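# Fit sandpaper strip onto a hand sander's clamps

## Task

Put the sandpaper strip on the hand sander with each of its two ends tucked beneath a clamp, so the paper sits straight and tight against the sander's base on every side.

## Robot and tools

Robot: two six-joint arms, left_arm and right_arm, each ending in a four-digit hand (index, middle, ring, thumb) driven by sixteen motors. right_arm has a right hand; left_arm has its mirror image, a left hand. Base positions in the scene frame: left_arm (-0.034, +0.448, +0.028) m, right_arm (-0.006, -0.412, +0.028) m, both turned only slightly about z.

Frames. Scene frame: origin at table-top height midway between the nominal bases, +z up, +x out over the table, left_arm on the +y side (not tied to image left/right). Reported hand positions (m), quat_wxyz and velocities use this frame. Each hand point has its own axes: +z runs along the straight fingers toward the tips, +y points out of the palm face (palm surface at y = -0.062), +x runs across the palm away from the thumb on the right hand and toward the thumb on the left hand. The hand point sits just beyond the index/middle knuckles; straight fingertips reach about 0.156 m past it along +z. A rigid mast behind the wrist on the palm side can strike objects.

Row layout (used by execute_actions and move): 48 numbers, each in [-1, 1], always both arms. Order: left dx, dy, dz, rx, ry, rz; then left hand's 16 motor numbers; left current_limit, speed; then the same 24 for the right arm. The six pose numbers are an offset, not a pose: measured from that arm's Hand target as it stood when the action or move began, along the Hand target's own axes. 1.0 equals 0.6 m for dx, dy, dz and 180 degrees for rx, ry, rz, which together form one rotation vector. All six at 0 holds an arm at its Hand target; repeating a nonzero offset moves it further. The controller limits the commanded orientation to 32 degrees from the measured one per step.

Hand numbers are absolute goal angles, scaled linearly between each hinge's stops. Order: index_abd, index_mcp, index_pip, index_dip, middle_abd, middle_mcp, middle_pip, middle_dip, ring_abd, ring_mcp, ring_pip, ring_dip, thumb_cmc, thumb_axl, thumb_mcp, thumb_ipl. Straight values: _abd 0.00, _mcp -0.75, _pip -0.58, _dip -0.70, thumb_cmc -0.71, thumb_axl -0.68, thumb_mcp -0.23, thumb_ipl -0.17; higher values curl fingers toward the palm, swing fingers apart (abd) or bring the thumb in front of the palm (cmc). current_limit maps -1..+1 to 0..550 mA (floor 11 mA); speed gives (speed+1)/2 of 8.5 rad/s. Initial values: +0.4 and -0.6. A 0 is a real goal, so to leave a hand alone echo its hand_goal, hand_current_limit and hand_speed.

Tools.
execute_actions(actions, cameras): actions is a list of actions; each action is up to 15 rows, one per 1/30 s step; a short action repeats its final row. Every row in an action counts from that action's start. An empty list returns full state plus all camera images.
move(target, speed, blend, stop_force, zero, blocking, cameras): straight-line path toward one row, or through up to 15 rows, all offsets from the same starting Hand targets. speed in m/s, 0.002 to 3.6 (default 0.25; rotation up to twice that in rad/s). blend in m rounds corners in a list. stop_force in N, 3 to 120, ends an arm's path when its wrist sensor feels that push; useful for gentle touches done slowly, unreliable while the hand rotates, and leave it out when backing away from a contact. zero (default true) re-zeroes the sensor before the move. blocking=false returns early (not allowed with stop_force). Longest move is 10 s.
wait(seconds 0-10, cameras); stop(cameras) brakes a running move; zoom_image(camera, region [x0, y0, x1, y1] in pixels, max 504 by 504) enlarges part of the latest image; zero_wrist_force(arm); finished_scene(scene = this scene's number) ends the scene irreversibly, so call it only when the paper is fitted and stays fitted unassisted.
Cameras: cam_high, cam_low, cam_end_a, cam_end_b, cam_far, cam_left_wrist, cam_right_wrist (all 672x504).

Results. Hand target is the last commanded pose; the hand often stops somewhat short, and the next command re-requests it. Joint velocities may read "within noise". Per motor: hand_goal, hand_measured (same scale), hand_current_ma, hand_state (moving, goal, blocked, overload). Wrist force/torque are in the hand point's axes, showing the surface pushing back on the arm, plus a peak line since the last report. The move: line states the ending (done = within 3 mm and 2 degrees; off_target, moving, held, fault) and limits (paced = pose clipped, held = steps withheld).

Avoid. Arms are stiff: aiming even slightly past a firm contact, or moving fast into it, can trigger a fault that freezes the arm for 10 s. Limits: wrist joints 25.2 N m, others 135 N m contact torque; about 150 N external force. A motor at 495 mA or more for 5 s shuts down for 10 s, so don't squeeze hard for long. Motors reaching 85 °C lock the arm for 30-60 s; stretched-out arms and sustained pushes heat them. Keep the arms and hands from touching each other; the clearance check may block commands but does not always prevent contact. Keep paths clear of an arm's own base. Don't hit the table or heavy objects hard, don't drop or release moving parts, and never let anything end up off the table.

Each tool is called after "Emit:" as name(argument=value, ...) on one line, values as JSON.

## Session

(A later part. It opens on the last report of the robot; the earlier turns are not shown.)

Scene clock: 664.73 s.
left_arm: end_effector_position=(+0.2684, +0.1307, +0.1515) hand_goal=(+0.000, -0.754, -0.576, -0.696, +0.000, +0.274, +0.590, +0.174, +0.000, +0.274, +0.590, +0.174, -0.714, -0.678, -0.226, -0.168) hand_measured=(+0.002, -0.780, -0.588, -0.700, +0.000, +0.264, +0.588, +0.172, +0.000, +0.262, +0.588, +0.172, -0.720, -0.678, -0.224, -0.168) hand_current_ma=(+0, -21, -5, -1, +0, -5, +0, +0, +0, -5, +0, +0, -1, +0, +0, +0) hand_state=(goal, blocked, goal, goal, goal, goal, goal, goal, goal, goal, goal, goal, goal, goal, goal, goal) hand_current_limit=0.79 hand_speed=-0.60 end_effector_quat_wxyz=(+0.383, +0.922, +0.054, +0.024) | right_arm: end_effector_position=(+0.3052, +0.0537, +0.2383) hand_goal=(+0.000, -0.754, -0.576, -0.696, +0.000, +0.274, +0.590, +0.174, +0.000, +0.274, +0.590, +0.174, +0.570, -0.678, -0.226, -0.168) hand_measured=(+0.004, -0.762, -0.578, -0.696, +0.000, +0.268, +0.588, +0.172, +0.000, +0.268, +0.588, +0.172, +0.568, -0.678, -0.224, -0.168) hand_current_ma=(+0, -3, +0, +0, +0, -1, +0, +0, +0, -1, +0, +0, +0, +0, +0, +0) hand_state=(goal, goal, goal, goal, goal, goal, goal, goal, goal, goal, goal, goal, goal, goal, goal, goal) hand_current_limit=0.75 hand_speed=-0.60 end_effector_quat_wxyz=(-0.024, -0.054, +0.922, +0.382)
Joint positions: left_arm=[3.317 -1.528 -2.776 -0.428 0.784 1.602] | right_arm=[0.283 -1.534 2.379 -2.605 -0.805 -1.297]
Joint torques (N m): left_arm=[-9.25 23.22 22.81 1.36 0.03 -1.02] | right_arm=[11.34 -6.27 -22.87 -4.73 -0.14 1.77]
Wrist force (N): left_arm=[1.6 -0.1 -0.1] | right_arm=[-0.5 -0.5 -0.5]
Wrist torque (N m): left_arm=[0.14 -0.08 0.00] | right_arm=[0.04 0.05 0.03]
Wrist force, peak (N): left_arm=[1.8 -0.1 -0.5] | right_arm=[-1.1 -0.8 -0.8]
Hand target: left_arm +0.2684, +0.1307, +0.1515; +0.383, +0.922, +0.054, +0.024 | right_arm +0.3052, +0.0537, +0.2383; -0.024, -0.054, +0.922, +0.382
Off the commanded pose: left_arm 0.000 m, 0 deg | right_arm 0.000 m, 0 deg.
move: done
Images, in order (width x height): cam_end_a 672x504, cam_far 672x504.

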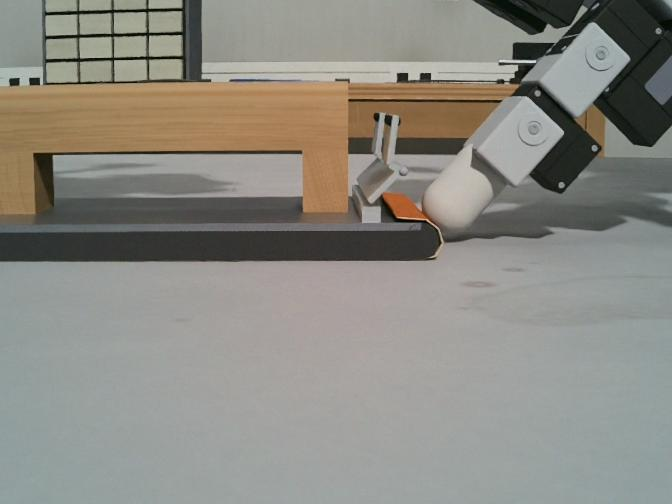

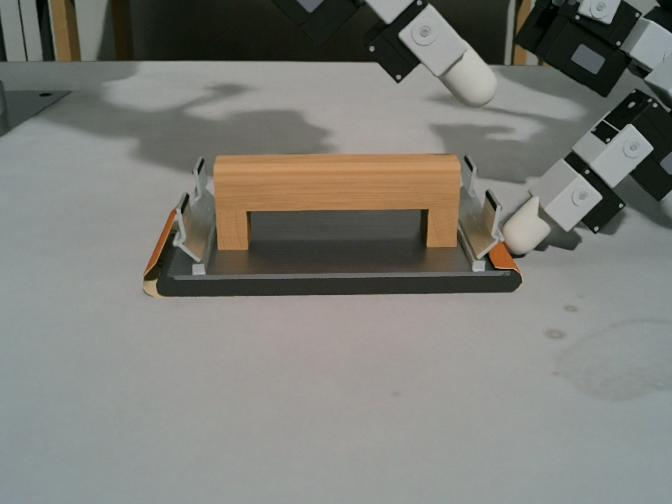

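Emit:
move(target=[0,0,0,0,0,0,0,-0.754,-0.576,-0.696,0,0.274,0.590,0.174,0,0.274,0.590,0.174,-0.714,-0.678,-0.226,-0.168,0.79,-0.6,0,-0.0243,0.0243,0,0,0,0,-0.754,-0.576,-0.696,0,0.274,0.590,0.174,0,0.274,0.590,0.174,0.570,-0.678,-0.226,-0.168,0.75,-0.6], speed=0.06, cameras=["cam_far","cam_right_wrist","cam_end_a"])

Emit:
zoom_image(camera="cam_far", region=[400, 60, 560, 280])

Emit:
zoom_image(camera="cam_right_wrist", region=[200, 0, 500, 250])

Scene clock: 673.80 s.
left_arm: end_effector_position=(+0.2684, +0.1307, +0.1515) hand_goal=(+0.000, -0.754, -0.576, -0.696, +0.000, +0.274, +0.590, +0.174, +0.000, +0.274, +0.590, +0.174, -0.714, -0.678, -0.226, -0.168) hand_measured=(+0.002, -0.780, -0.588, -0.700, +0.000, +0.264, +0.588, +0.172, +0.000, +0.262, +0.588, +0.172, -0.720, -0.678, -0.224, -0.168) hand_current_ma=(+0, -21, -5, -1, +0, -5, +0, +0, +0, -5, +0, +0, -1, +0, +0, +0) hand_state=(goal, blocked, goal, goal, goal, goal, goal, goal, goal, goal, goal, goal, goal, goal, goal, goal) hand_current_limit=0.79 hand_speed=-0.60 end_effector_quat_wxyz=(+0.383, +0.922, +0.054, +0.024) | right_arm: end_effector_position=(+0.3052, +0.0537, +0.2177) hand_goal=(+0.000, -0.754, -0.576, -0.696, +0.000, +0.274, +0.590, +0.174, +0.000, +0.274, +0.590, +0.174, +0.570, -0.678, -0.226, -0.168) hand_measured=(+0.004, -0.762, -0.578, -0.696, +0.000, +0.268, +0.588, +0.172, +0.000, +0.268, +0.588, +0.172, +0.568, -0.678, -0.224, -0.168) hand_current_ma=(+0, -3, +0, +0, +0, -1, +0, +0, +0, -1, +0, +0, +0, +0, +0, +0) hand_state=(goal, goal, goal, goal, goal, goal, goal, goal, goal, goal, goal, goal, goal, goal, goal, goal) hand_current_limit=0.75 hand_speed=-0.60 end_effector_quat_wxyz=(-0.024, -0.054, +0.922, +0.381)
Joint positions: left_arm=[3.317 -1.528 -2.776 -0.428 0.784 1.602] | right_arm=[0.283 -1.479 2.401 -2.682 -0.805 -1.297]
Joint torques (N m): left_arm=[-9.03 23.43 22.13 1.28 -0.35 -0.92] | right_arm=[-2.15 -9.55 -6.93 -4.7 2.61 1.43]
Wrist force (N): left_arm=[1.6 -0.3 -0.6] | right_arm=[-0.4 -0.2 -0.9]
Wrist torque (N m): left_arm=[0.16 -0.09 0.00] | right_arm=[0.13 0.05 0.03]
Wrist force, peak (N): left_arm=[1.8 -0.1 -0.5] | right_arm=[-0.8 0.3 -1.0]
Hand target: left_arm +0.2684, +0.1307, +0.1515; +0.383, +0.922, +0.054, +0.024 | right_arm +0.3052, +0.0537, +0.2177; -0.024, -0.054, +0.922, +0.382
Off the commanded pose: left_arm 0.000 m, 0 deg | right_arm 0.000 m, 0 deg.
move: done
Images, in order (width x height): cam_end_a 672x504, cam_far 672x504, cam_right_wrist 672x504.

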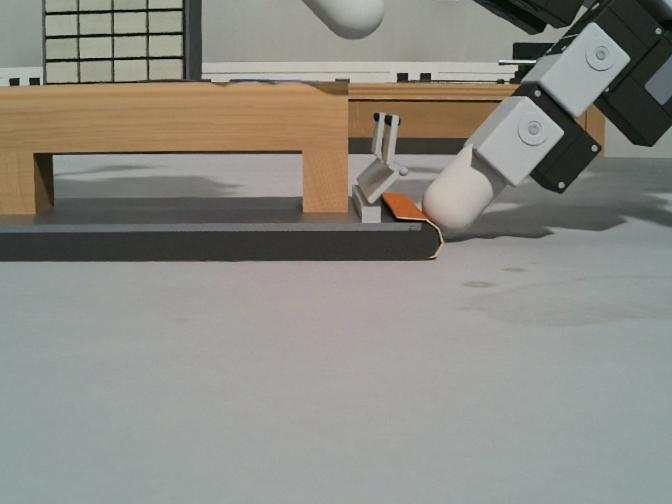

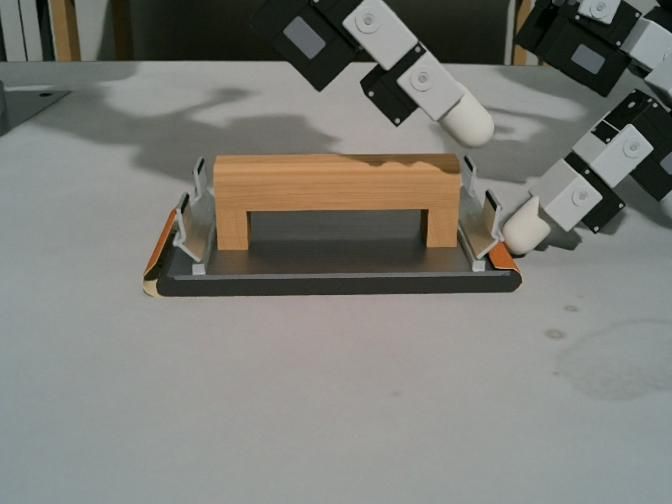

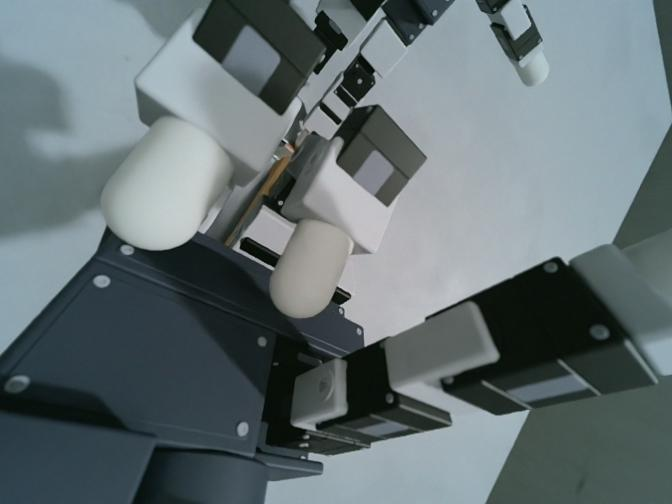

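Scaled by 2.291 from the camera's 672x504 image, which has a finer 960x720 frame.

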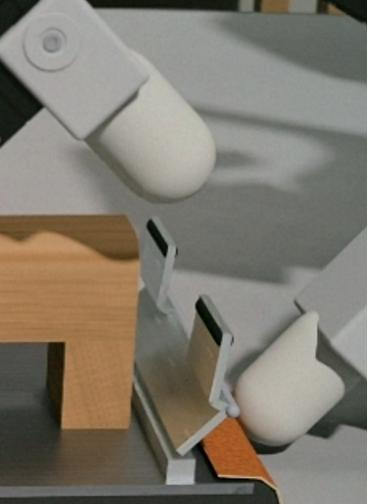

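Scaled by 1.680 from the camera's 672x504 image, which has a finer 960x720 frame.

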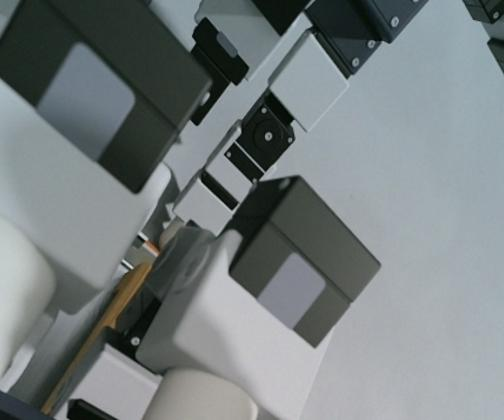

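Emit:
move(target=[[0,0,0,0,0,0,0,-0.754,-0.576,-0.696,0,0.274,0.590,0.174,0,0.274,0.590,0.174,-0.714,-0.678,-0.226,-0.168,0.79,-0.6,0,-0.0242,0.0301,0,0,0,0,-0.754,-0.576,-0.696,0,0.274,0.590,0.174,0,0.274,0.590,0.174,0.570,-0.678,-0.226,-0.168,0.75,-0.6],[0,0,0,0,0,0,0,-0.754,-0.576,-0.696,0,0.274,0.590,0.174,0,0.274,0.590,0.174,-0.714,-0.678,-0.226,-0.168,0.79,-0.6,0,-0.0306,0.0389,0,0,0,0,-0.754,-0.576,-0.696,0,0.274,0.590,0.174,0,0.274,0.590,0.174,0.570,-0.678,-0.226,-0.168,0.75,-0.6]], speed=[0.04,0.02], cameras=["cam_far","cam_end_a"])

Emit:
zoom_image(camera="cam_far", region=[400, 100, 560, 300])

Emit:
zoom_image(camera="cam_end_a", region=[290, 50, 540, 290])

Scene clock: 685.23 s.
left_arm: end_effector_position=(+0.2684, +0.1307, +0.1515) hand_goal=(+0.000, -0.754, -0.576, -0.696, +0.000, +0.274, +0.590, +0.174, +0.000, +0.274, +0.590, +0.174, -0.714, -0.678, -0.226, -0.168) hand_measured=(+0.002, -0.780, -0.588, -0.700, +0.000, +0.264, +0.588, +0.172, +0.000, +0.262, +0.588, +0.172, -0.720, -0.678, -0.224, -0.168) hand_current_ma=(+0, -21, -5, -1, +0, -5, +0, +0, +0, -5, +0, +0, -1, +0, +0, +0) hand_state=(goal, blocked, goal, goal, goal, goal, goal, goal, goal, goal, goal, goal, goal, goal, goal, goal) hand_current_limit=0.79 hand_speed=-0.60 end_effector_quat_wxyz=(+0.383, +0.922, +0.054, +0.024) | right_arm: end_effector_position=(+0.3047, +0.0572, +0.1882) hand_goal=(+0.000, -0.754, -0.576, -0.696, +0.000, +0.274, +0.590, +0.174, +0.000, +0.274, +0.590, +0.174, +0.570, -0.678, -0.226, -0.168) hand_measured=(+0.004, -0.762, -0.578, -0.696, +0.000, +0.268, +0.588, +0.172, +0.000, +0.268, +0.588, +0.172, +0.568, -0.678, -0.224, -0.168) hand_current_ma=(+0, -3, +0, +0, +0, -1, +0, +0, +0, -1, +0, +0, +0, +0, +0, +0) hand_state=(goal, goal, goal, goal, goal, goal, goal, goal, goal, goal, goal, goal, goal, goal, goal, goal) hand_current_limit=0.75 hand_speed=-0.60 end_effector_quat_wxyz=(-0.024, -0.054, +0.922, +0.382)
Joint positions: left_arm=[3.317 -1.528 -2.776 -0.428 0.784 1.602] | right_arm=[0.292 -1.387 2.422 -2.804 -0.807 -1.285]
Joint torques (N m): left_arm=[-7.88 23.23 22.16 1.22 -0.2 -1.02] | right_arm=[10.85 -8.76 -3.77 -4.77 -0.25 1.91]
Wrist force (N): left_arm=[1.8 0.2 -0.5] | right_arm=[-0.5 -0.1 -1.0]
Wrist torque (N m): left_arm=[0.19 -0.11 0.01] | right_arm=[0.12 0.07 0.01]
Wrist force, peak (N): left_arm=[1.8 0.2 -0.5] | right_arm=[-0.5 0.1 -1.3]
Hand target: left_arm +0.2684, +0.1307, +0.1515; +0.383, +0.922, +0.054, +0.024 | right_arm +0.3047, +0.0572, +0.1882; -0.024, -0.054, +0.922, +0.382
Off the commanded pose: left_arm 0.000 m, 0 deg | right_arm 0.000 m, 0 deg.
move: done
Images, in order (width x height): cam_end_a 672x504, cam_far 672x504.

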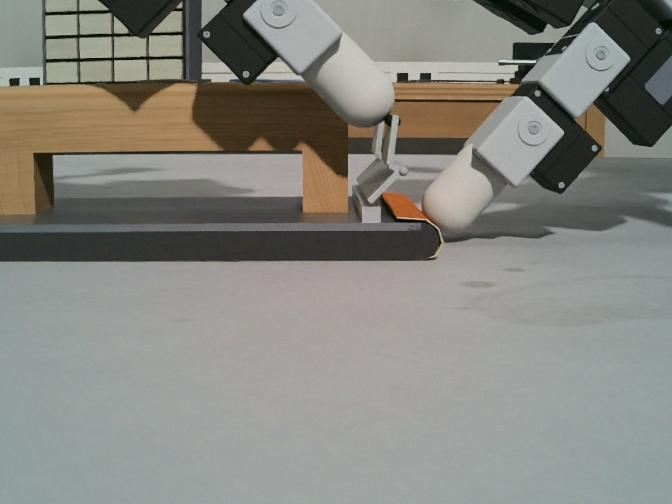

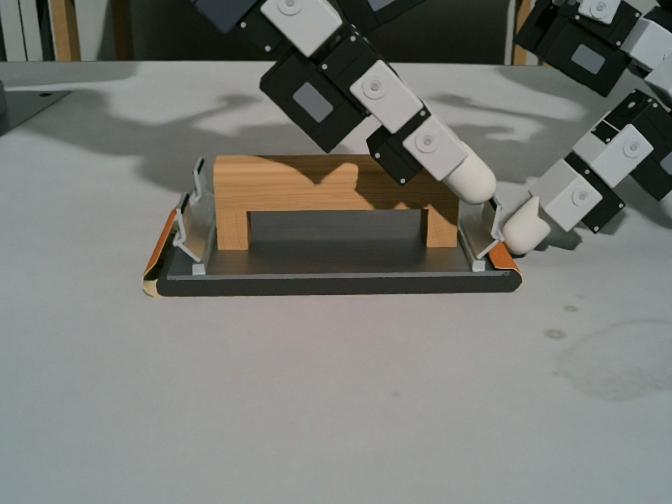

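Scaled by 2.520 from the camera's 672x504 image, which has a finer 960x720 frame.

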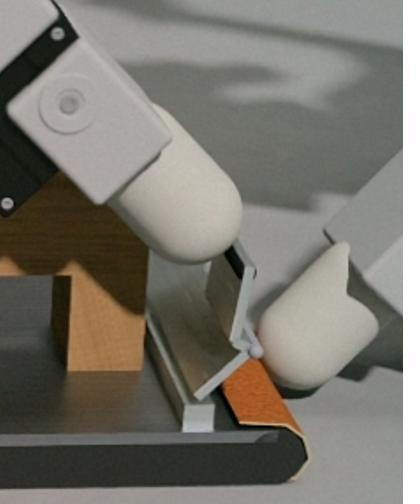

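Scaled by 2.016 from the camera's 672x504 image, which has a finer 960x720 frame.

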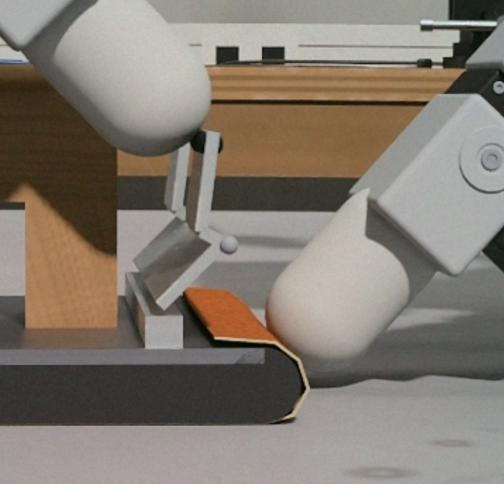

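Emit:
move(target=[[0,0,0,0,0,0,0,-0.754,-0.576,-0.696,0,0.274,0.590,0.174,0,0.274,0.590,0.174,-0.714,-0.678,-0.226,-0.168,0.79,-0.6,0,0.0061,0.0068,0,0,0,0,-0.754,-0.576,-0.696,0,0.274,0.590,0.174,0,0.274,0.590,0.174,0.570,-0.678,-0.226,-0.168,0.75,-0.6]], speed=0.02, cameras=["cam_far","cam_end_a"])

Emit:
zoom_image(camera="cam_end_a", region=[290, 50, 540, 290])

Scene clock: 693.20 s.
left_arm: end_effector_position=(+0.2684, +0.1307, +0.1515) hand_goal=(+0.000, -0.754, -0.576, -0.696, +0.000, +0.274, +0.590, +0.174, +0.000, +0.274, +0.590, +0.174, -0.714, -0.678, -0.226, -0.168) hand_measured=(+0.002, -0.780, -0.588, -0.700, +0.000, +0.264, +0.588, +0.172, +0.000, +0.262, +0.588, +0.172, -0.720, -0.678, -0.224, -0.168) hand_current_ma=(+0, -22, -5, -1, +0, -5, +0, +0, +0, -5, +0, +0, -1, +0, +0, +0) hand_state=(goal, blocked, goal, goal, goal, goal, goal, goal, goal, goal, goal, goal, goal, goal, goal, goal) hand_current_limit=0.79 hand_speed=-0.60 end_effector_quat_wxyz=(+0.383, +0.922, +0.054, +0.024) | right_arm: end_effector_position=(+0.3041, +0.0625, +0.1879) hand_goal=(+0.000, -0.754, -0.576, -0.696, +0.000, +0.274, +0.590, +0.174, +0.000, +0.274, +0.590, +0.174, +0.570, -0.678, -0.226, -0.168) hand_measured=(+0.002, -0.768, -0.580, -0.696, +0.000, +0.268, +0.588, +0.172, +0.000, +0.268, +0.588, +0.172, +0.568, -0.678, -0.224, -0.168) hand_current_ma=(+0, -6, -1, +0, +0, -1, +0, +0, +0, -1, +0, +0, +0, +0, +0, +0) hand_state=(goal, goal, goal, goal, goal, goal, goal, goal, goal, goal, goal, goal, goal, goal, goal, goal) hand_current_limit=0.75 hand_speed=-0.60 end_effector_quat_wxyz=(-0.024, -0.054, +0.922, +0.382)
Joint positions: left_arm=[3.317 -1.528 -2.776 -0.428 0.784 1.602] | right_arm=[0.306 -1.376 2.415 -2.821 -0.809 -1.266]
Joint torques (N m): left_arm=[-9.28 22.74 21.76 1.09 -0.3 -1.07] | right_arm=[11.8 -11.12 -18.88 -4.45 -0.09 1.85]
Wrist force (N): left_arm=[1.4 -0.2 -0.2] | right_arm=[-0.9 -0.4 -2.4]
Wrist torque (N m): left_arm=[0.13 -0.06 -0.02] | right_arm=[0.27 0.09 -0.03]
Wrist force, peak (N): left_arm=[1.8 -0.1 -0.3] | right_arm=[-0.8 -0.9 -5.4]
Hand target: left_arm +0.2684, +0.1307, +0.1515; +0.383, +0.922, +0.054, +0.024 | right_arm +0.3040, +0.0626, +0.1879; -0.024, -0.054, +0.922, +0.382
Off the commanded pose: left_arm 0.000 m, 0 deg | right_arm 0.000 m, 0 deg.
move: done
Images, in order (width x height): cam_end_a 672x504, cam_far 672x504.

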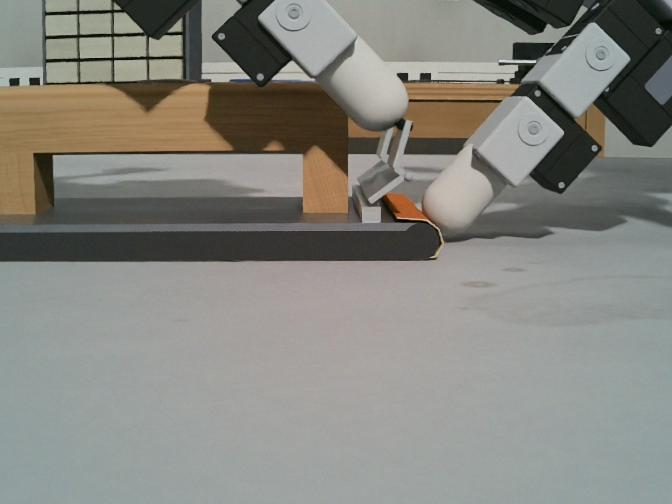

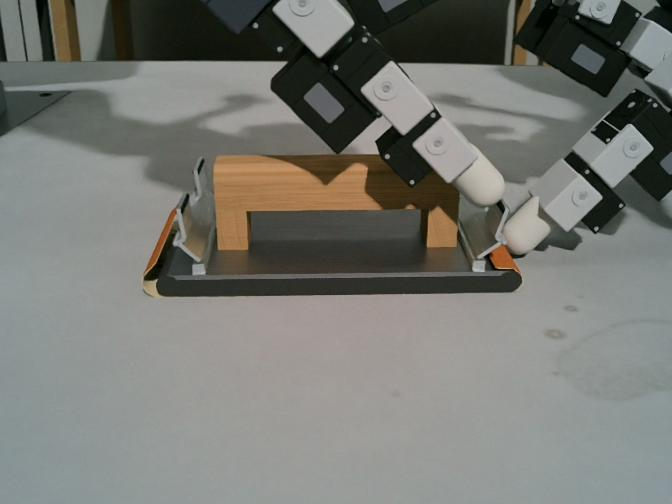

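Scaled by 2.016 from the camera's 672x504 image, which has a finer 960x720 frame.

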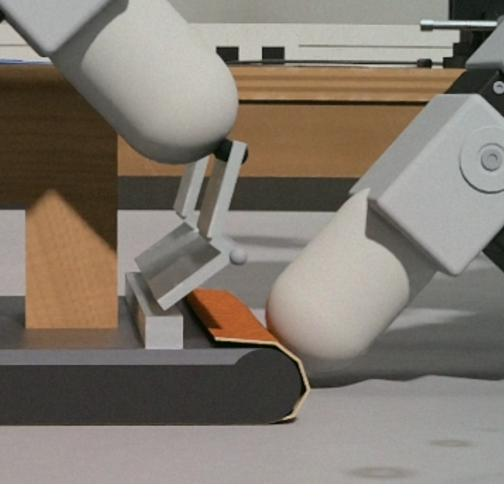

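Emit:
move(target=[[0,0,0,0,0,0,0,-0.754,-0.576,-0.696,0,0.274,0.590,0.174,0,0.274,0.590,0.174,-0.714,-0.678,-0.226,-0.168,0.79,-0.6,0,0.0071,0.0141,0,0,0,0,-0.754,-0.576,-0.696,0,0.274,0.590,0.174,0,0.274,0.590,0.174,0.570,-0.678,-0.226,-0.168,0.75,-0.6]], speed=0.02, cameras=["cam_far","cam_end_a"])

Emit:
zoom_image(camera="cam_end_a", region=[290, 50, 540, 290])

Scene clock: 697.13 s.
left_arm: end_effector_position=(+0.2684, +0.1307, +0.1515) hand_goal=(+0.000, -0.754, -0.576, -0.696, +0.000, +0.274, +0.590, +0.174, +0.000, +0.274, +0.590, +0.174, -0.714, -0.678, -0.226, -0.168) hand_measured=(+0.002, -0.780, -0.588, -0.700, +0.000, +0.264, +0.588, +0.172, +0.000, +0.262, +0.588, +0.172, -0.720, -0.678, -0.224, -0.168) hand_current_ma=(+0, -22, -5, -1, +0, -5, +0, +0, +0, -5, +0, +0, -1, +0, +0, +0) hand_state=(goal, blocked, goal, goal, goal, goal, goal, goal, goal, goal, goal, goal, goal, goal, goal, goal) hand_current_limit=0.79 hand_speed=-0.60 end_effector_quat_wxyz=(+0.383, +0.922, +0.054, +0.024) | right_arm: end_effector_position=(+0.3030, +0.0715, +0.1849) hand_goal=(+0.000, -0.754, -0.576, -0.696, +0.000, +0.274, +0.590, +0.174, +0.000, +0.274, +0.590, +0.174, +0.570, -0.678, -0.226, -0.168) hand_measured=(+0.002, -0.768, -0.580, -0.696, +0.000, +0.268, +0.588, +0.172, +0.000, +0.268, +0.588, +0.172, +0.568, -0.678, -0.224, -0.168) hand_current_ma=(+0, -6, -1, +0, +0, -1, +0, +0, +0, -1, +0, +0, +0, +0, +0, +0) hand_state=(goal, goal, goal, goal, goal, goal, goal, goal, goal, goal, goal, goal, goal, goal, goal, goal) hand_current_limit=0.75 hand_speed=-0.60 end_effector_quat_wxyz=(-0.024, -0.054, +0.922, +0.382)
Joint positions: left_arm=[3.317 -1.528 -2.776 -0.428 0.784 1.602] | right_arm=[0.329 -1.35 2.404 -2.857 -0.814 -1.235]
Joint torques (N m): left_arm=[-7.85 21.13 19.19 1.18 -0.4 -0.92] | right_arm=[11.19 -12.18 -20.48 -4.01 -0.2 2.07]
Wrist force (N): left_arm=[1.4 0.7 -0.2] | right_arm=[-0.6 -0.2 -0.4]
Wrist torque (N m): left_arm=[0.10 -0.06 -0.01] | right_arm=[0.05 0.07 0.01]
Wrist force, peak (N): left_arm=[1.5 -0.1 -2.0] | right_arm=[-0.7 -0.1 -2.6]
Hand target: left_arm +0.2684, +0.1307, +0.1515; +0.383, +0.922, +0.054, +0.024 | right_arm +0.3030, +0.0715, +0.1849; -0.024, -0.054, +0.922, +0.382
Off the commanded pose: left_arm 0.000 m, 0 deg | right_arm 0.000 m, 0 deg.
move: done
Images, in order (width x height): cam_end_a 672x504, cam_far 672x504.

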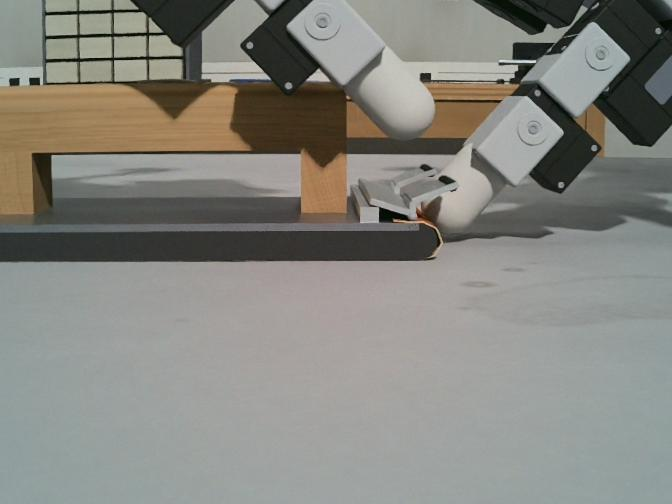

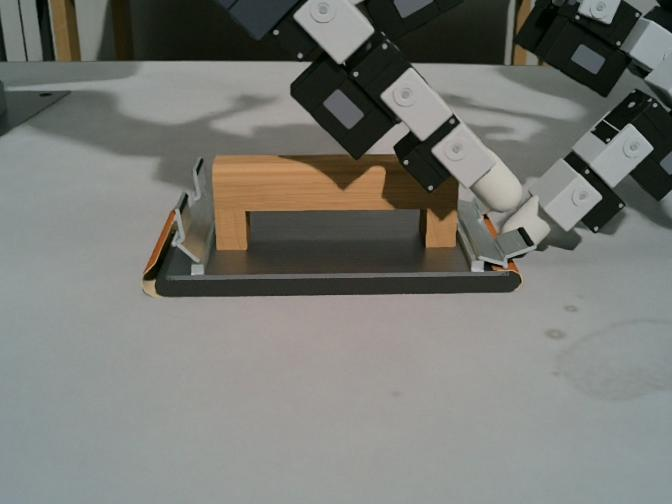

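Scaled by 2.016 from the camera's 672x504 image, which has a finer 960x720 frame.

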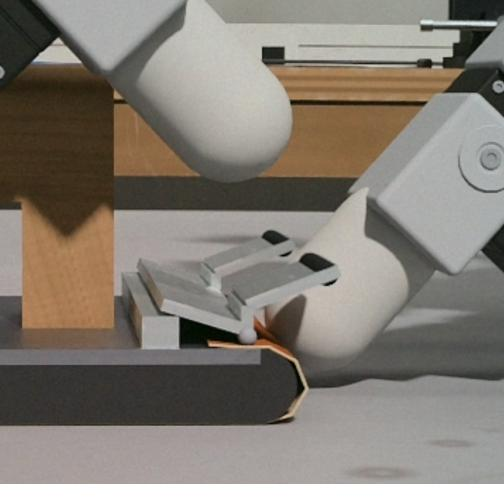

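Emit:
zoom_image(camera="cam_far", region=[440, 180, 560, 300])

Emit:
zoom_image(camera="cam_end_a", region=[340, 150, 480, 280])

Scaled by 4.200 from the camera's 672x504 image, which has a finer 960x720 frame.

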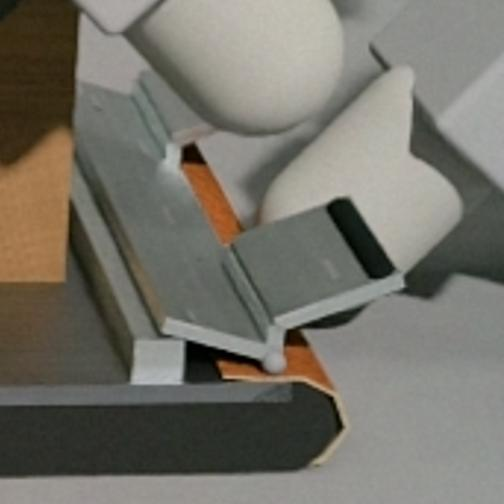

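Scaled by 3.600 from the camera's 672x504 image, which has a finer 960x720 frame.

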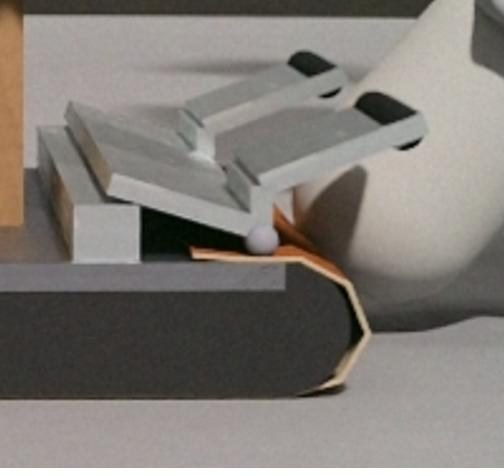

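Emit:
move(target=[[0,0,0,0,0,0,0,-0.754,-0.576,-0.696,0,0.274,0.590,0.174,0,0.274,0.590,0.174,-0.714,-0.678,-0.226,-0.168,0.79,-0.6,0,0.0353,-0.0589,0,0,0,0,-0.754,-0.576,-0.696,0,0.274,0.590,0.174,0,0.274,0.590,0.174,0.570,-0.678,-0.226,-0.168,0.75,-0.6],[0,-0.0353,-0.0353,0,0,0,0,-0.754,-0.576,-0.696,0,0.274,0.590,0.174,0,0.274,0.590,0.174,-0.714,-0.678,-0.226,-0.168,0.79,-0.6,0,0.0266,-0.0795,0,0,0,0,-0.754,-0.576,-0.696,0,0.274,0.590,0.174,0,0.274,0.590,0.174,0.570,-0.678,-0.226,-0.168,0.75,-0.6],[0,0.0589,-0.1296,0,0,0,0,-0.754,-0.576,-0.696,0,0.274,0.590,0.174,0,0.274,0.590,0.174,-0.714,-0.678,-0.226,-0.168,0.79,-0.6,0.0528,-0.2196,-0.3446,0,0,0,0,-0.754,-0.576,-0.696,0,0.274,0.590,0.174,0,0.274,0.590,0.174,0.570,-0.678,-0.226,-0.168,0.75,-0.6]], speed=[0.05,0.05,0.12], cameras=["cam_far","cam_end_a","cam_end_b"])

Emit:
zoom_image(camera="cam_far", region=[130, 140, 340, 310])

Emit:
zoom_image(camera="cam_far", region=[340, 140, 550, 310])

Emit:
zoom_image(camera="cam_end_a", region=[340, 150, 480, 280])

Scene clock: 716.80 s.
left_arm: end_effector_position=(+0.2646, +0.1606, +0.2314) hand_goal=(+0.000, -0.754, -0.576, -0.696, +0.000, +0.274, +0.590, +0.174, +0.000, +0.274, +0.590, +0.174, -0.714, -0.678, -0.226, -0.168) hand_measured=(+0.002, -0.770, -0.582, -0.700, +0.000, +0.264, +0.588, +0.172, +0.000, +0.262, +0.588, +0.172, -0.720, -0.678, -0.224, -0.168) hand_current_ma=(+0, -9, -1, -1, +0, -5, +0, +0, +0, -5, +0, +0, -1, +0, +0, +0) hand_state=(goal, goal, goal, goal, goal, goal, goal, goal, goal, goal, goal, goal, goal, goal, goal, goal) hand_current_limit=0.79 hand_speed=-0.60 end_effector_quat_wxyz=(+0.383, +0.922, +0.054, +0.024) | right_arm: end_effector_position=(+0.2998, -0.1698, +0.2382) hand_goal=(+0.000, -0.754, -0.576, -0.696, +0.000, +0.274, +0.590, +0.174, +0.000, +0.274, +0.590, +0.174, +0.570, -0.678, -0.226, -0.168) hand_measured=(+0.002, -0.768, -0.580, -0.696, +0.000, +0.268, +0.588, +0.172, +0.000, +0.268, +0.588, +0.172, +0.568, -0.678, -0.224, -0.168) hand_current_ma=(+0, -6, -1, +0, +0, -1, +0, +0, +0, -1, +0, +0, +0, +0, +0, +0) hand_state=(goal, goal, goal, goal, goal, goal, goal, goal, goal, goal, goal, goal, goal, goal, goal, goal) hand_current_limit=0.75 hand_speed=-0.60 end_effector_quat_wxyz=(-0.024, -0.054, +0.922, +0.382) end_effector_velocity=(+0.000, -0.001, +0.000) end_effector_angular_velocity=(+0.002, +0.003, +0.000)
Joint positions: left_arm=[3.448 -1.07 -2.653 -1.138 0.795 1.786] | right_arm=[-0.415 -1.916 2.47 -1.676 -0.904 -2.23]
Joint velocities: left_arm=[within noise] | right_arm=[-0.003 0 0 0.005 0 -0.003]
Joint torques (N m): left_arm=[10.81 13.16 30.02 0.82 0.7 1.88] | right_arm=[-9.53 -14.75 -26.7 -0.5 -0.18 -1.96]
Wrist force (N): left_arm=[1.7 0.9 0.1] | right_arm=[-1.2 0.2 -0.4]
Wrist torque (N m): left_arm=[0.07 -0.09 -0.06] | right_arm=[0.12 0.16 0.11]
Wrist force, peak (N): left_arm=[1.8 1.0 0.3] | right_arm=[-1.3 -0.6 -0.7]
Hand target: left_arm +0.2646, +0.1606, +0.2314; +0.383, +0.922, +0.054, +0.024 | right_arm +0.2998, -0.1698, +0.2382; -0.024, -0.054, +0.922, +0.382
Off the commanded pose: left_arm 0.000 m, 0 deg | right_arm 0.000 m, 0 deg.
move: done
Images, in order (width x height): cam_end_a 672x504, cam_end_b 672x504, cam_far 672x504.

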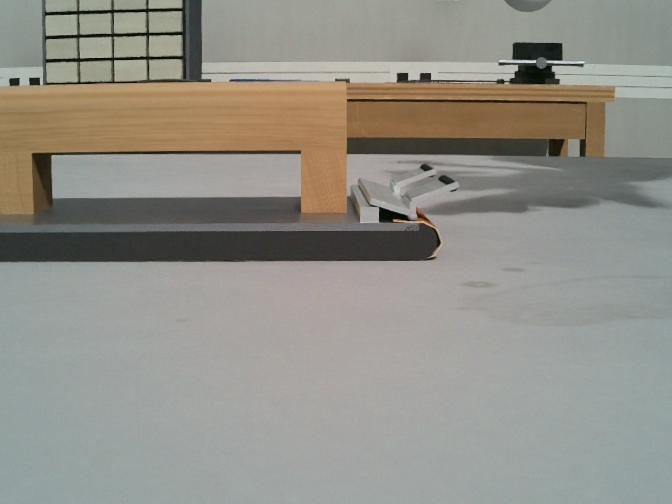

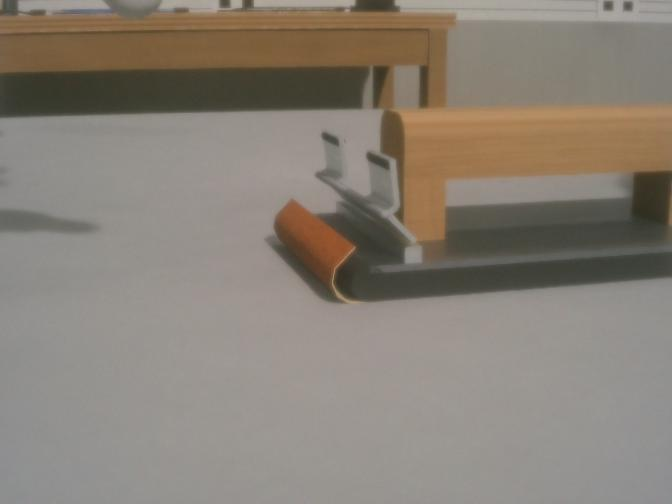

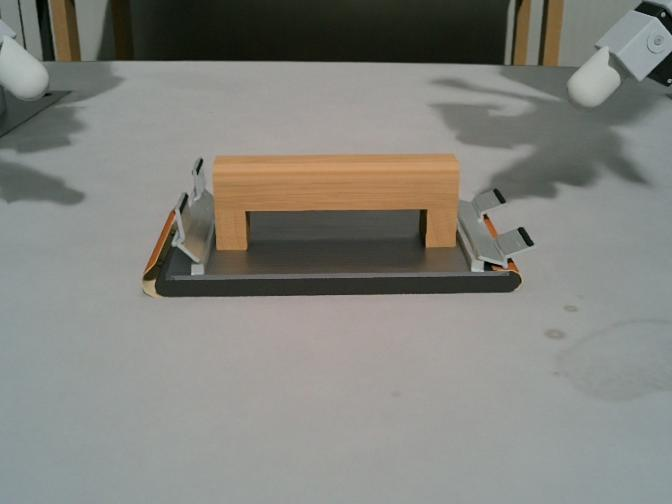

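Scaled by 2.400 from the camera's 672x504 image, which has a finer 960x720 frame.

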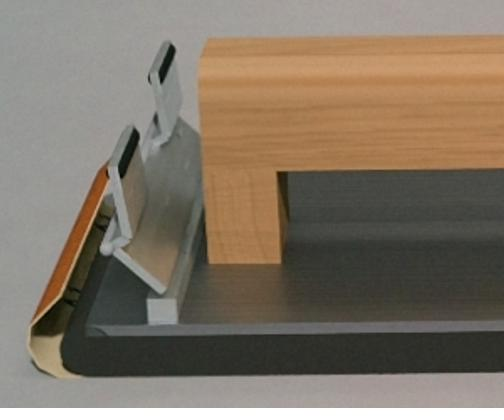

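Scaled by 2.400 from the camera's 672x504 image, which has a finer 960x720 frame.

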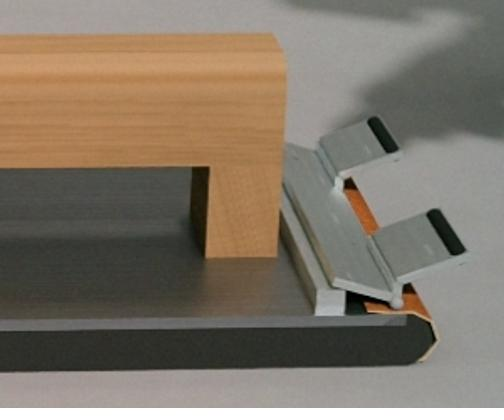

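Scaled by 3.600 from the camera's 672x504 image, which has a finer 960x720 frame.

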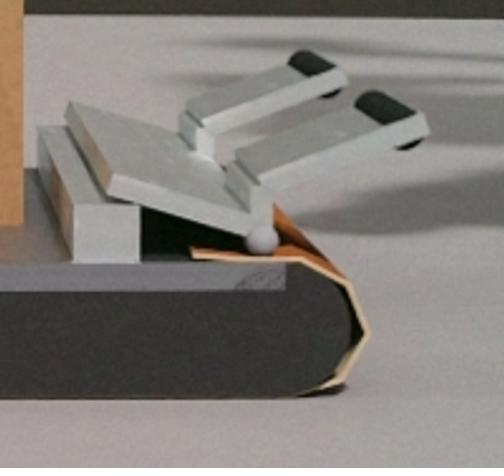

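Emit:
move(target=[[-0.0033,-0.0242,0.1019,0,0,0,0,-0.754,-0.576,-0.696,0,0.274,0.590,0.174,0,0.274,0.590,0.174,-0.714,-0.678,-0.226,-0.168,0.79,-0.6,0,0,0,0,0,0,0,-0.754,-0.576,-0.696,0,0.274,0.590,0.174,0,0.274,0.590,0.174,0.570,-0.678,-0.226,-0.168,0.75,-0.6]], speed=0.08, cameras=["cam_far","cam_end_a"])

Emit:
zoom_image(camera="cam_end_a", region=[290, 50, 540, 290])

Emit:
zoom_image(camera="cam_far", region=[400, 100, 560, 300])

Scene clock: 741.93 s.
left_arm: end_effector_position=(+0.2667, +0.1276, +0.1780) hand_goal=(+0.000, -0.754, -0.576, -0.696, +0.000, +0.274, +0.590, +0.174, +0.000, +0.274, +0.590, +0.174, -0.714, -0.678, -0.226, -0.168) hand_measured=(+0.002, -0.770, -0.582, -0.700, +0.000, +0.264, +0.588, +0.172, +0.000, +0.262, +0.588, +0.172, -0.720, -0.678, -0.224, -0.168) hand_current_ma=(+0, -9, -1, -1, +0, -5, +0, +0, +0, -5, +0, +0, -1, +0, +0, +0) hand_state=(goal, goal, goal, goal, goal, goal, goal, goal, goal, goal, goal, goal, goal, goal, goal, goal) hand_current_limit=0.79 hand_speed=-0.60 end_effector_quat_wxyz=(+0.383, +0.922, +0.054, +0.024) | right_arm: end_effector_position=(+0.2998, -0.1698, +0.2382) hand_goal=(+0.000, -0.754, -0.576, -0.696, +0.000, +0.274, +0.590, +0.174, +0.000, +0.274, +0.590, +0.174, +0.570, -0.678, -0.226, -0.168) hand_measured=(+0.002, -0.768, -0.580, -0.696, +0.000, +0.268, +0.588, +0.172, +0.000, +0.268, +0.588, +0.172, +0.568, -0.678, -0.224, -0.168) hand_current_ma=(+0, -6, -1, +0, +0, -1, +0, +0, +0, -1, +0, +0, +0, +0, +0, +0) hand_state=(goal, goal, goal, goal, goal, goal, goal, goal, goal, goal, goal, goal, goal, goal, goal, goal) hand_current_limit=0.75 hand_speed=-0.60 end_effector_quat_wxyz=(-0.024, -0.054, +0.922, +0.382)
Joint positions: left_arm=[3.305 -1.386 -2.745 -0.589 0.784 1.585] | right_arm=[-0.415 -1.916 2.47 -1.675 -0.904 -2.23]
Joint torques (N m): left_arm=[-8.26 -8.13 0.46 3.88 -2.86 -1.26] | right_arm=[-10.74 -15.85 -26.4 -0.42 -0.36 -1.8]
Wrist force (N): left_arm=[1.6 0.8 0.0] | right_arm=[-0.9 0.0 -0.5]
Wrist torque (N m): left_arm=[0.05 -0.09 0.04] | right_arm=[0.10 0.14 0.12]
Wrist force, peak (N): left_arm=[2.1 0.8 0.1] | right_arm=[-1.3 0.4 -0.7]
Hand target: left_arm +0.2667, +0.1276, +0.1780; +0.383, +0.922, +0.054, +0.024 | right_arm +0.2998, -0.1698, +0.2382; -0.024, -0.054, +0.922, +0.382
Off the commanded pose: left_arm 0.000 m, 0 deg | right_arm 0.000 m, 0 deg.
move: done
Images, in order (width x height): cam_end_a 672x504, cam_far 672x504.

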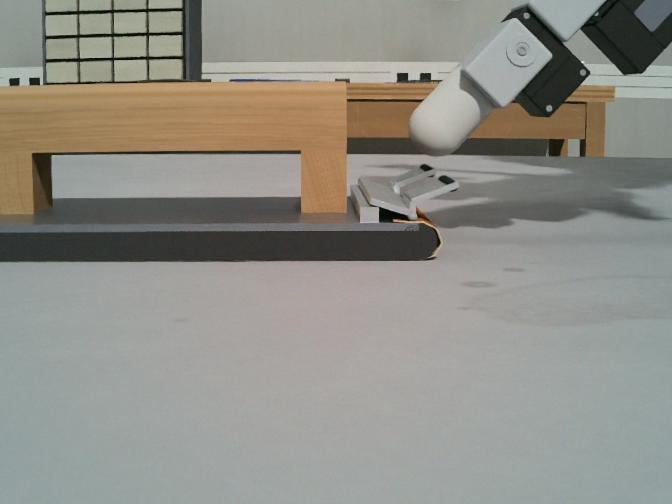

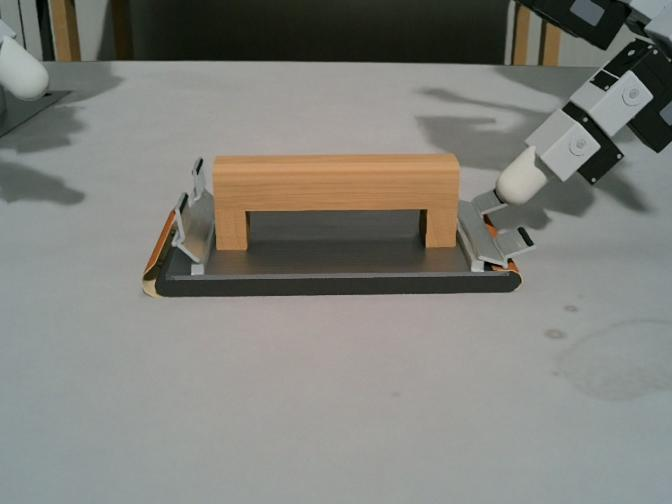

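Scaled by 2.016 from the camera's 672x504 image, which has a finer 960x720 frame.

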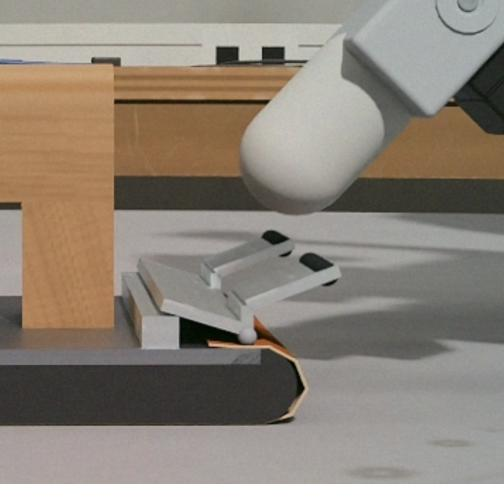

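Scaled by 2.520 from the camera's 672x504 image, which has a finer 960x720 frame.

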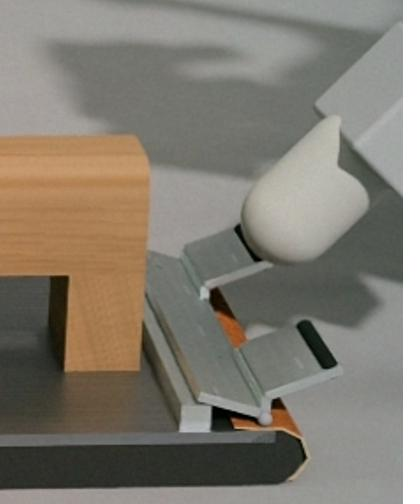

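Emit:
move(target=[[0,0.0200,0.0200,0,0,0,0,-0.754,-0.576,-0.696,0,0.274,0.590,0.174,0,0.274,0.590,0.174,-0.714,-0.678,-0.226,-0.168,0.79,-0.6,0,0,0,0,0,0,0,-0.754,-0.576,-0.696,0,0.274,0.590,0.174,0,0.274,0.590,0.174,0.570,-0.678,-0.226,-0.168,0.75,-0.6]], speed=0.05)

Emit:
move(target=[[0,0.0100,0.0100,0,0,0,0,-0.754,-0.576,-0.696,0,0.274,0.590,0.174,0,0.274,0.590,0.174,-0.714,-0.678,-0.226,-0.168,0.79,-0.6,0,0,0,0,0,0,0,-0.754,-0.576,-0.696,0,0.274,0.590,0.174,0,0.274,0.590,0.174,0.570,-0.678,-0.226,-0.168,0.75,-0.6]], speed=0.006, stop_force=3, cameras=["cam_far","cam_end_a"])

Emit:
zoom_image(camera="cam_far", region=[130, 140, 340, 310])

Emit:
zoom_image(camera="cam_far", region=[340, 140, 550, 310])

Scene clock: 751.67 s.
left_arm: end_effector_position=(+0.2687, +0.1107, +0.1780) hand_goal=(+0.000, -0.754, -0.576, -0.696, +0.000, +0.274, +0.590, +0.174, +0.000, +0.274, +0.590, +0.174, -0.714, -0.678, -0.226, -0.168) hand_measured=(+0.002, -0.770, -0.582, -0.700, +0.000, +0.264, +0.588, +0.172, +0.000, +0.262, +0.588, +0.172, -0.720, -0.678, -0.224, -0.168) hand_current_ma=(+0, -9, -1, -1, +0, -5, +0, +0, +0, -5, +0, +0, -1, +0, +0, +0) hand_state=(goal, goal, goal, goal, goal, goal, goal, goal, goal, goal, goal, goal, goal, goal, goal, goal) hand_current_limit=0.79 hand_speed=-0.60 end_effector_quat_wxyz=(+0.383, +0.922, +0.054, +0.024) | right_arm: end_effector_position=(+0.2998, -0.1698, +0.2382) hand_goal=(+0.000, -0.754, -0.576, -0.696, +0.000, +0.274, +0.590, +0.174, +0.000, +0.274, +0.590, +0.174, +0.570, -0.678, -0.226, -0.168) hand_measured=(+0.002, -0.768, -0.580, -0.696, +0.000, +0.268, +0.588, +0.172, +0.000, +0.268, +0.588, +0.172, +0.568, -0.678, -0.224, -0.168) hand_current_ma=(+0, -6, -1, +0, +0, -1, +0, +0, +0, -1, +0, +0, +0, +0, +0, +0) hand_state=(goal, goal, goal, goal, goal, goal, goal, goal, goal, goal, goal, goal, goal, goal, goal, goal) hand_current_limit=0.75 hand_speed=-0.60 end_effector_quat_wxyz=(-0.024, -0.054, +0.922, +0.382)
Joint positions: left_arm=[3.235 -1.453 -2.733 -0.464 0.785 1.486] | right_arm=[-0.415 -1.916 2.47 -1.675 -0.904 -2.23]
Joint torques (N m): left_arm=[-9.35 -7.17 25.64 4.18 0.39 -1.02] | right_arm=[-9.1 -14.92 -26.43 -0.65 -0.69 -1.88]
Wrist force (N): left_arm=[1.6 0.7 0.1] | right_arm=[-1.0 0.1 -0.5]
Wrist torque (N m): left_arm=[0.04 -0.09 0.03] | right_arm=[0.10 0.15 0.11]
Wrist force, peak (N): left_arm=[1.9 1.0 0.3] | right_arm=[-1.3 0.3 -0.5]
Hand target: left_arm +0.2687, +0.1107, +0.1780; +0.383, +0.922, +0.054, +0.024 | right_arm +0.2998, -0.1698, +0.2382; -0.024, -0.054, +0.922, +0.382
Off the commanded pose: left_arm 0.000 m, 0 deg | right_arm 0.000 m, 0 deg.
move: done

Scene clock: 753.97 s.
left_arm: end_effector_position=(+0.2695, +0.1039, +0.1780) hand_goal=(+0.000, -0.754, -0.576, -0.696, +0.000, +0.274, +0.590, +0.174, +0.000, +0.274, +0.590, +0.174, -0.714, -0.678, -0.226, -0.168) hand_measured=(+0.002, -0.772, -0.582, -0.698, +0.000, +0.264, +0.588, +0.172, +0.000, +0.262, +0.588, +0.172, -0.720, -0.678, -0.224, -0.168) hand_current_ma=(+0, -11, -1, +0, +0, -5, +0, +0, +0, -5, +0, +0, -1, +0, +0, +0) hand_state=(goal, goal, goal, goal, goal, goal, goal, goal, goal, goal, goal, goal, goal, goal, goal, goal) hand_current_limit=0.79 hand_speed=-0.60 end_effector_quat_wxyz=(+0.383, +0.922, +0.054, +0.024) | right_arm: end_effector_position=(+0.2998, -0.1698, +0.2382) hand_goal=(+0.000, -0.754, -0.576, -0.696, +0.000, +0.274, +0.590, +0.174, +0.000, +0.274, +0.590, +0.174, +0.570, -0.678, -0.226, -0.168) hand_measured=(+0.002, -0.768, -0.580, -0.696, +0.000, +0.268, +0.588, +0.172, +0.000, +0.268, +0.588, +0.172, +0.568, -0.678, -0.224, -0.168) hand_current_ma=(+0, -6, -1, +0, +0, -1, +0, +0, +0, -1, +0, +0, +0, +0, +0, +0) hand_state=(goal, goal, goal, goal, goal, goal, goal, goal, goal, goal, goal, goal, goal, goal, goal, goal) hand_current_limit=0.75 hand_speed=-0.60 end_effector_quat_wxyz=(-0.024, -0.054, +0.922, +0.382)
Joint positions: left_arm=[3.207 -1.48 -2.726 -0.417 0.788 1.447] | right_arm=[-0.415 -1.916 2.47 -1.675 -0.904 -2.23]
Joint torques (N m): left_arm=[11.2 22.74 -0.04 1.17 -2.79 1.96] | right_arm=[-9.09 -13.59 -25.85 -0.75 -0.51 -1.78]
Wrist force (N): left_arm=[1.6 -0.2 -3.4] | right_arm=[-0.9 0.3 -0.6]
Wrist torque (N m): left_arm=[0.34 0.00 -0.08] | right_arm=[0.14 0.13 0.13]
Wrist force, peak (N): left_arm=[1.7 -0.2 -5.6] | right_arm=[-1.3 0.3 -0.4]
Hand target: left_arm +0.2695, +0.1039, +0.1780; +0.383, +0.922, +0.054, +0.024 (not the last commanded pose) | right_arm +0.2998, -0.1698, +0.2382; -0.024, -0.054, +0.922, +0.382
Off the commanded pose: left_arm 0.002 m, 0 deg | right_arm 0.000 m, 0 deg.
move: contact (left_arm)
Images, in order (width x height): cam_end_a 672x504, cam_far 672x504.

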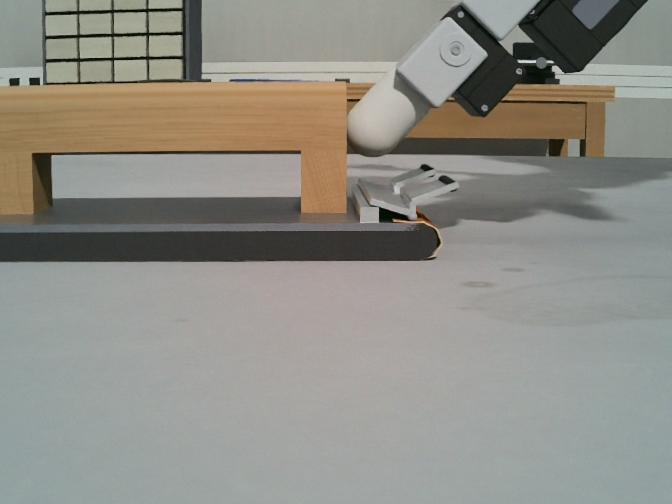

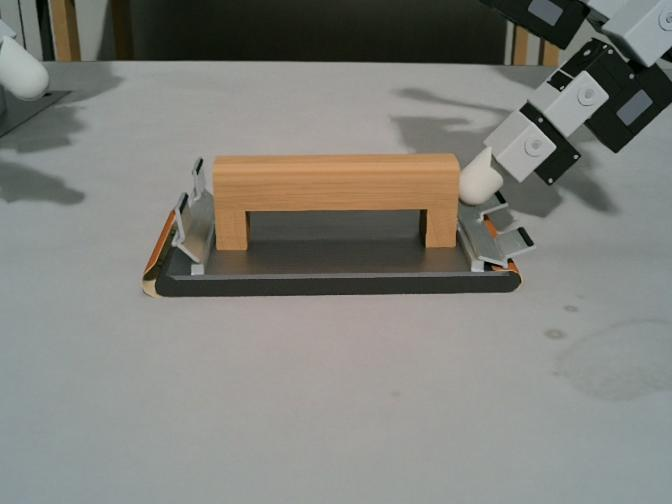

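Scaled by 2.400 from the camera's 672x504 image, which has a finer 960x720 frame.

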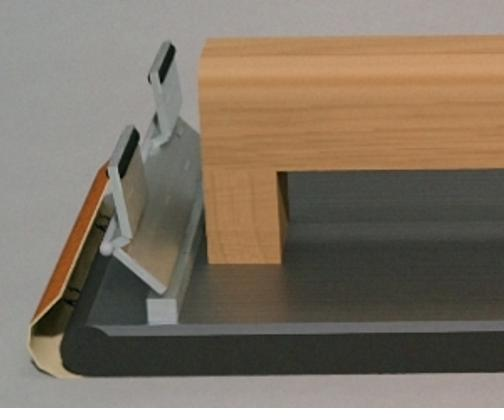

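Scaled by 2.400 from the camera's 672x504 image, which has a finer 960x720 frame.

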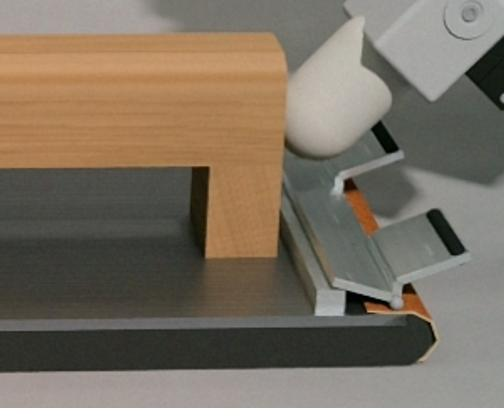

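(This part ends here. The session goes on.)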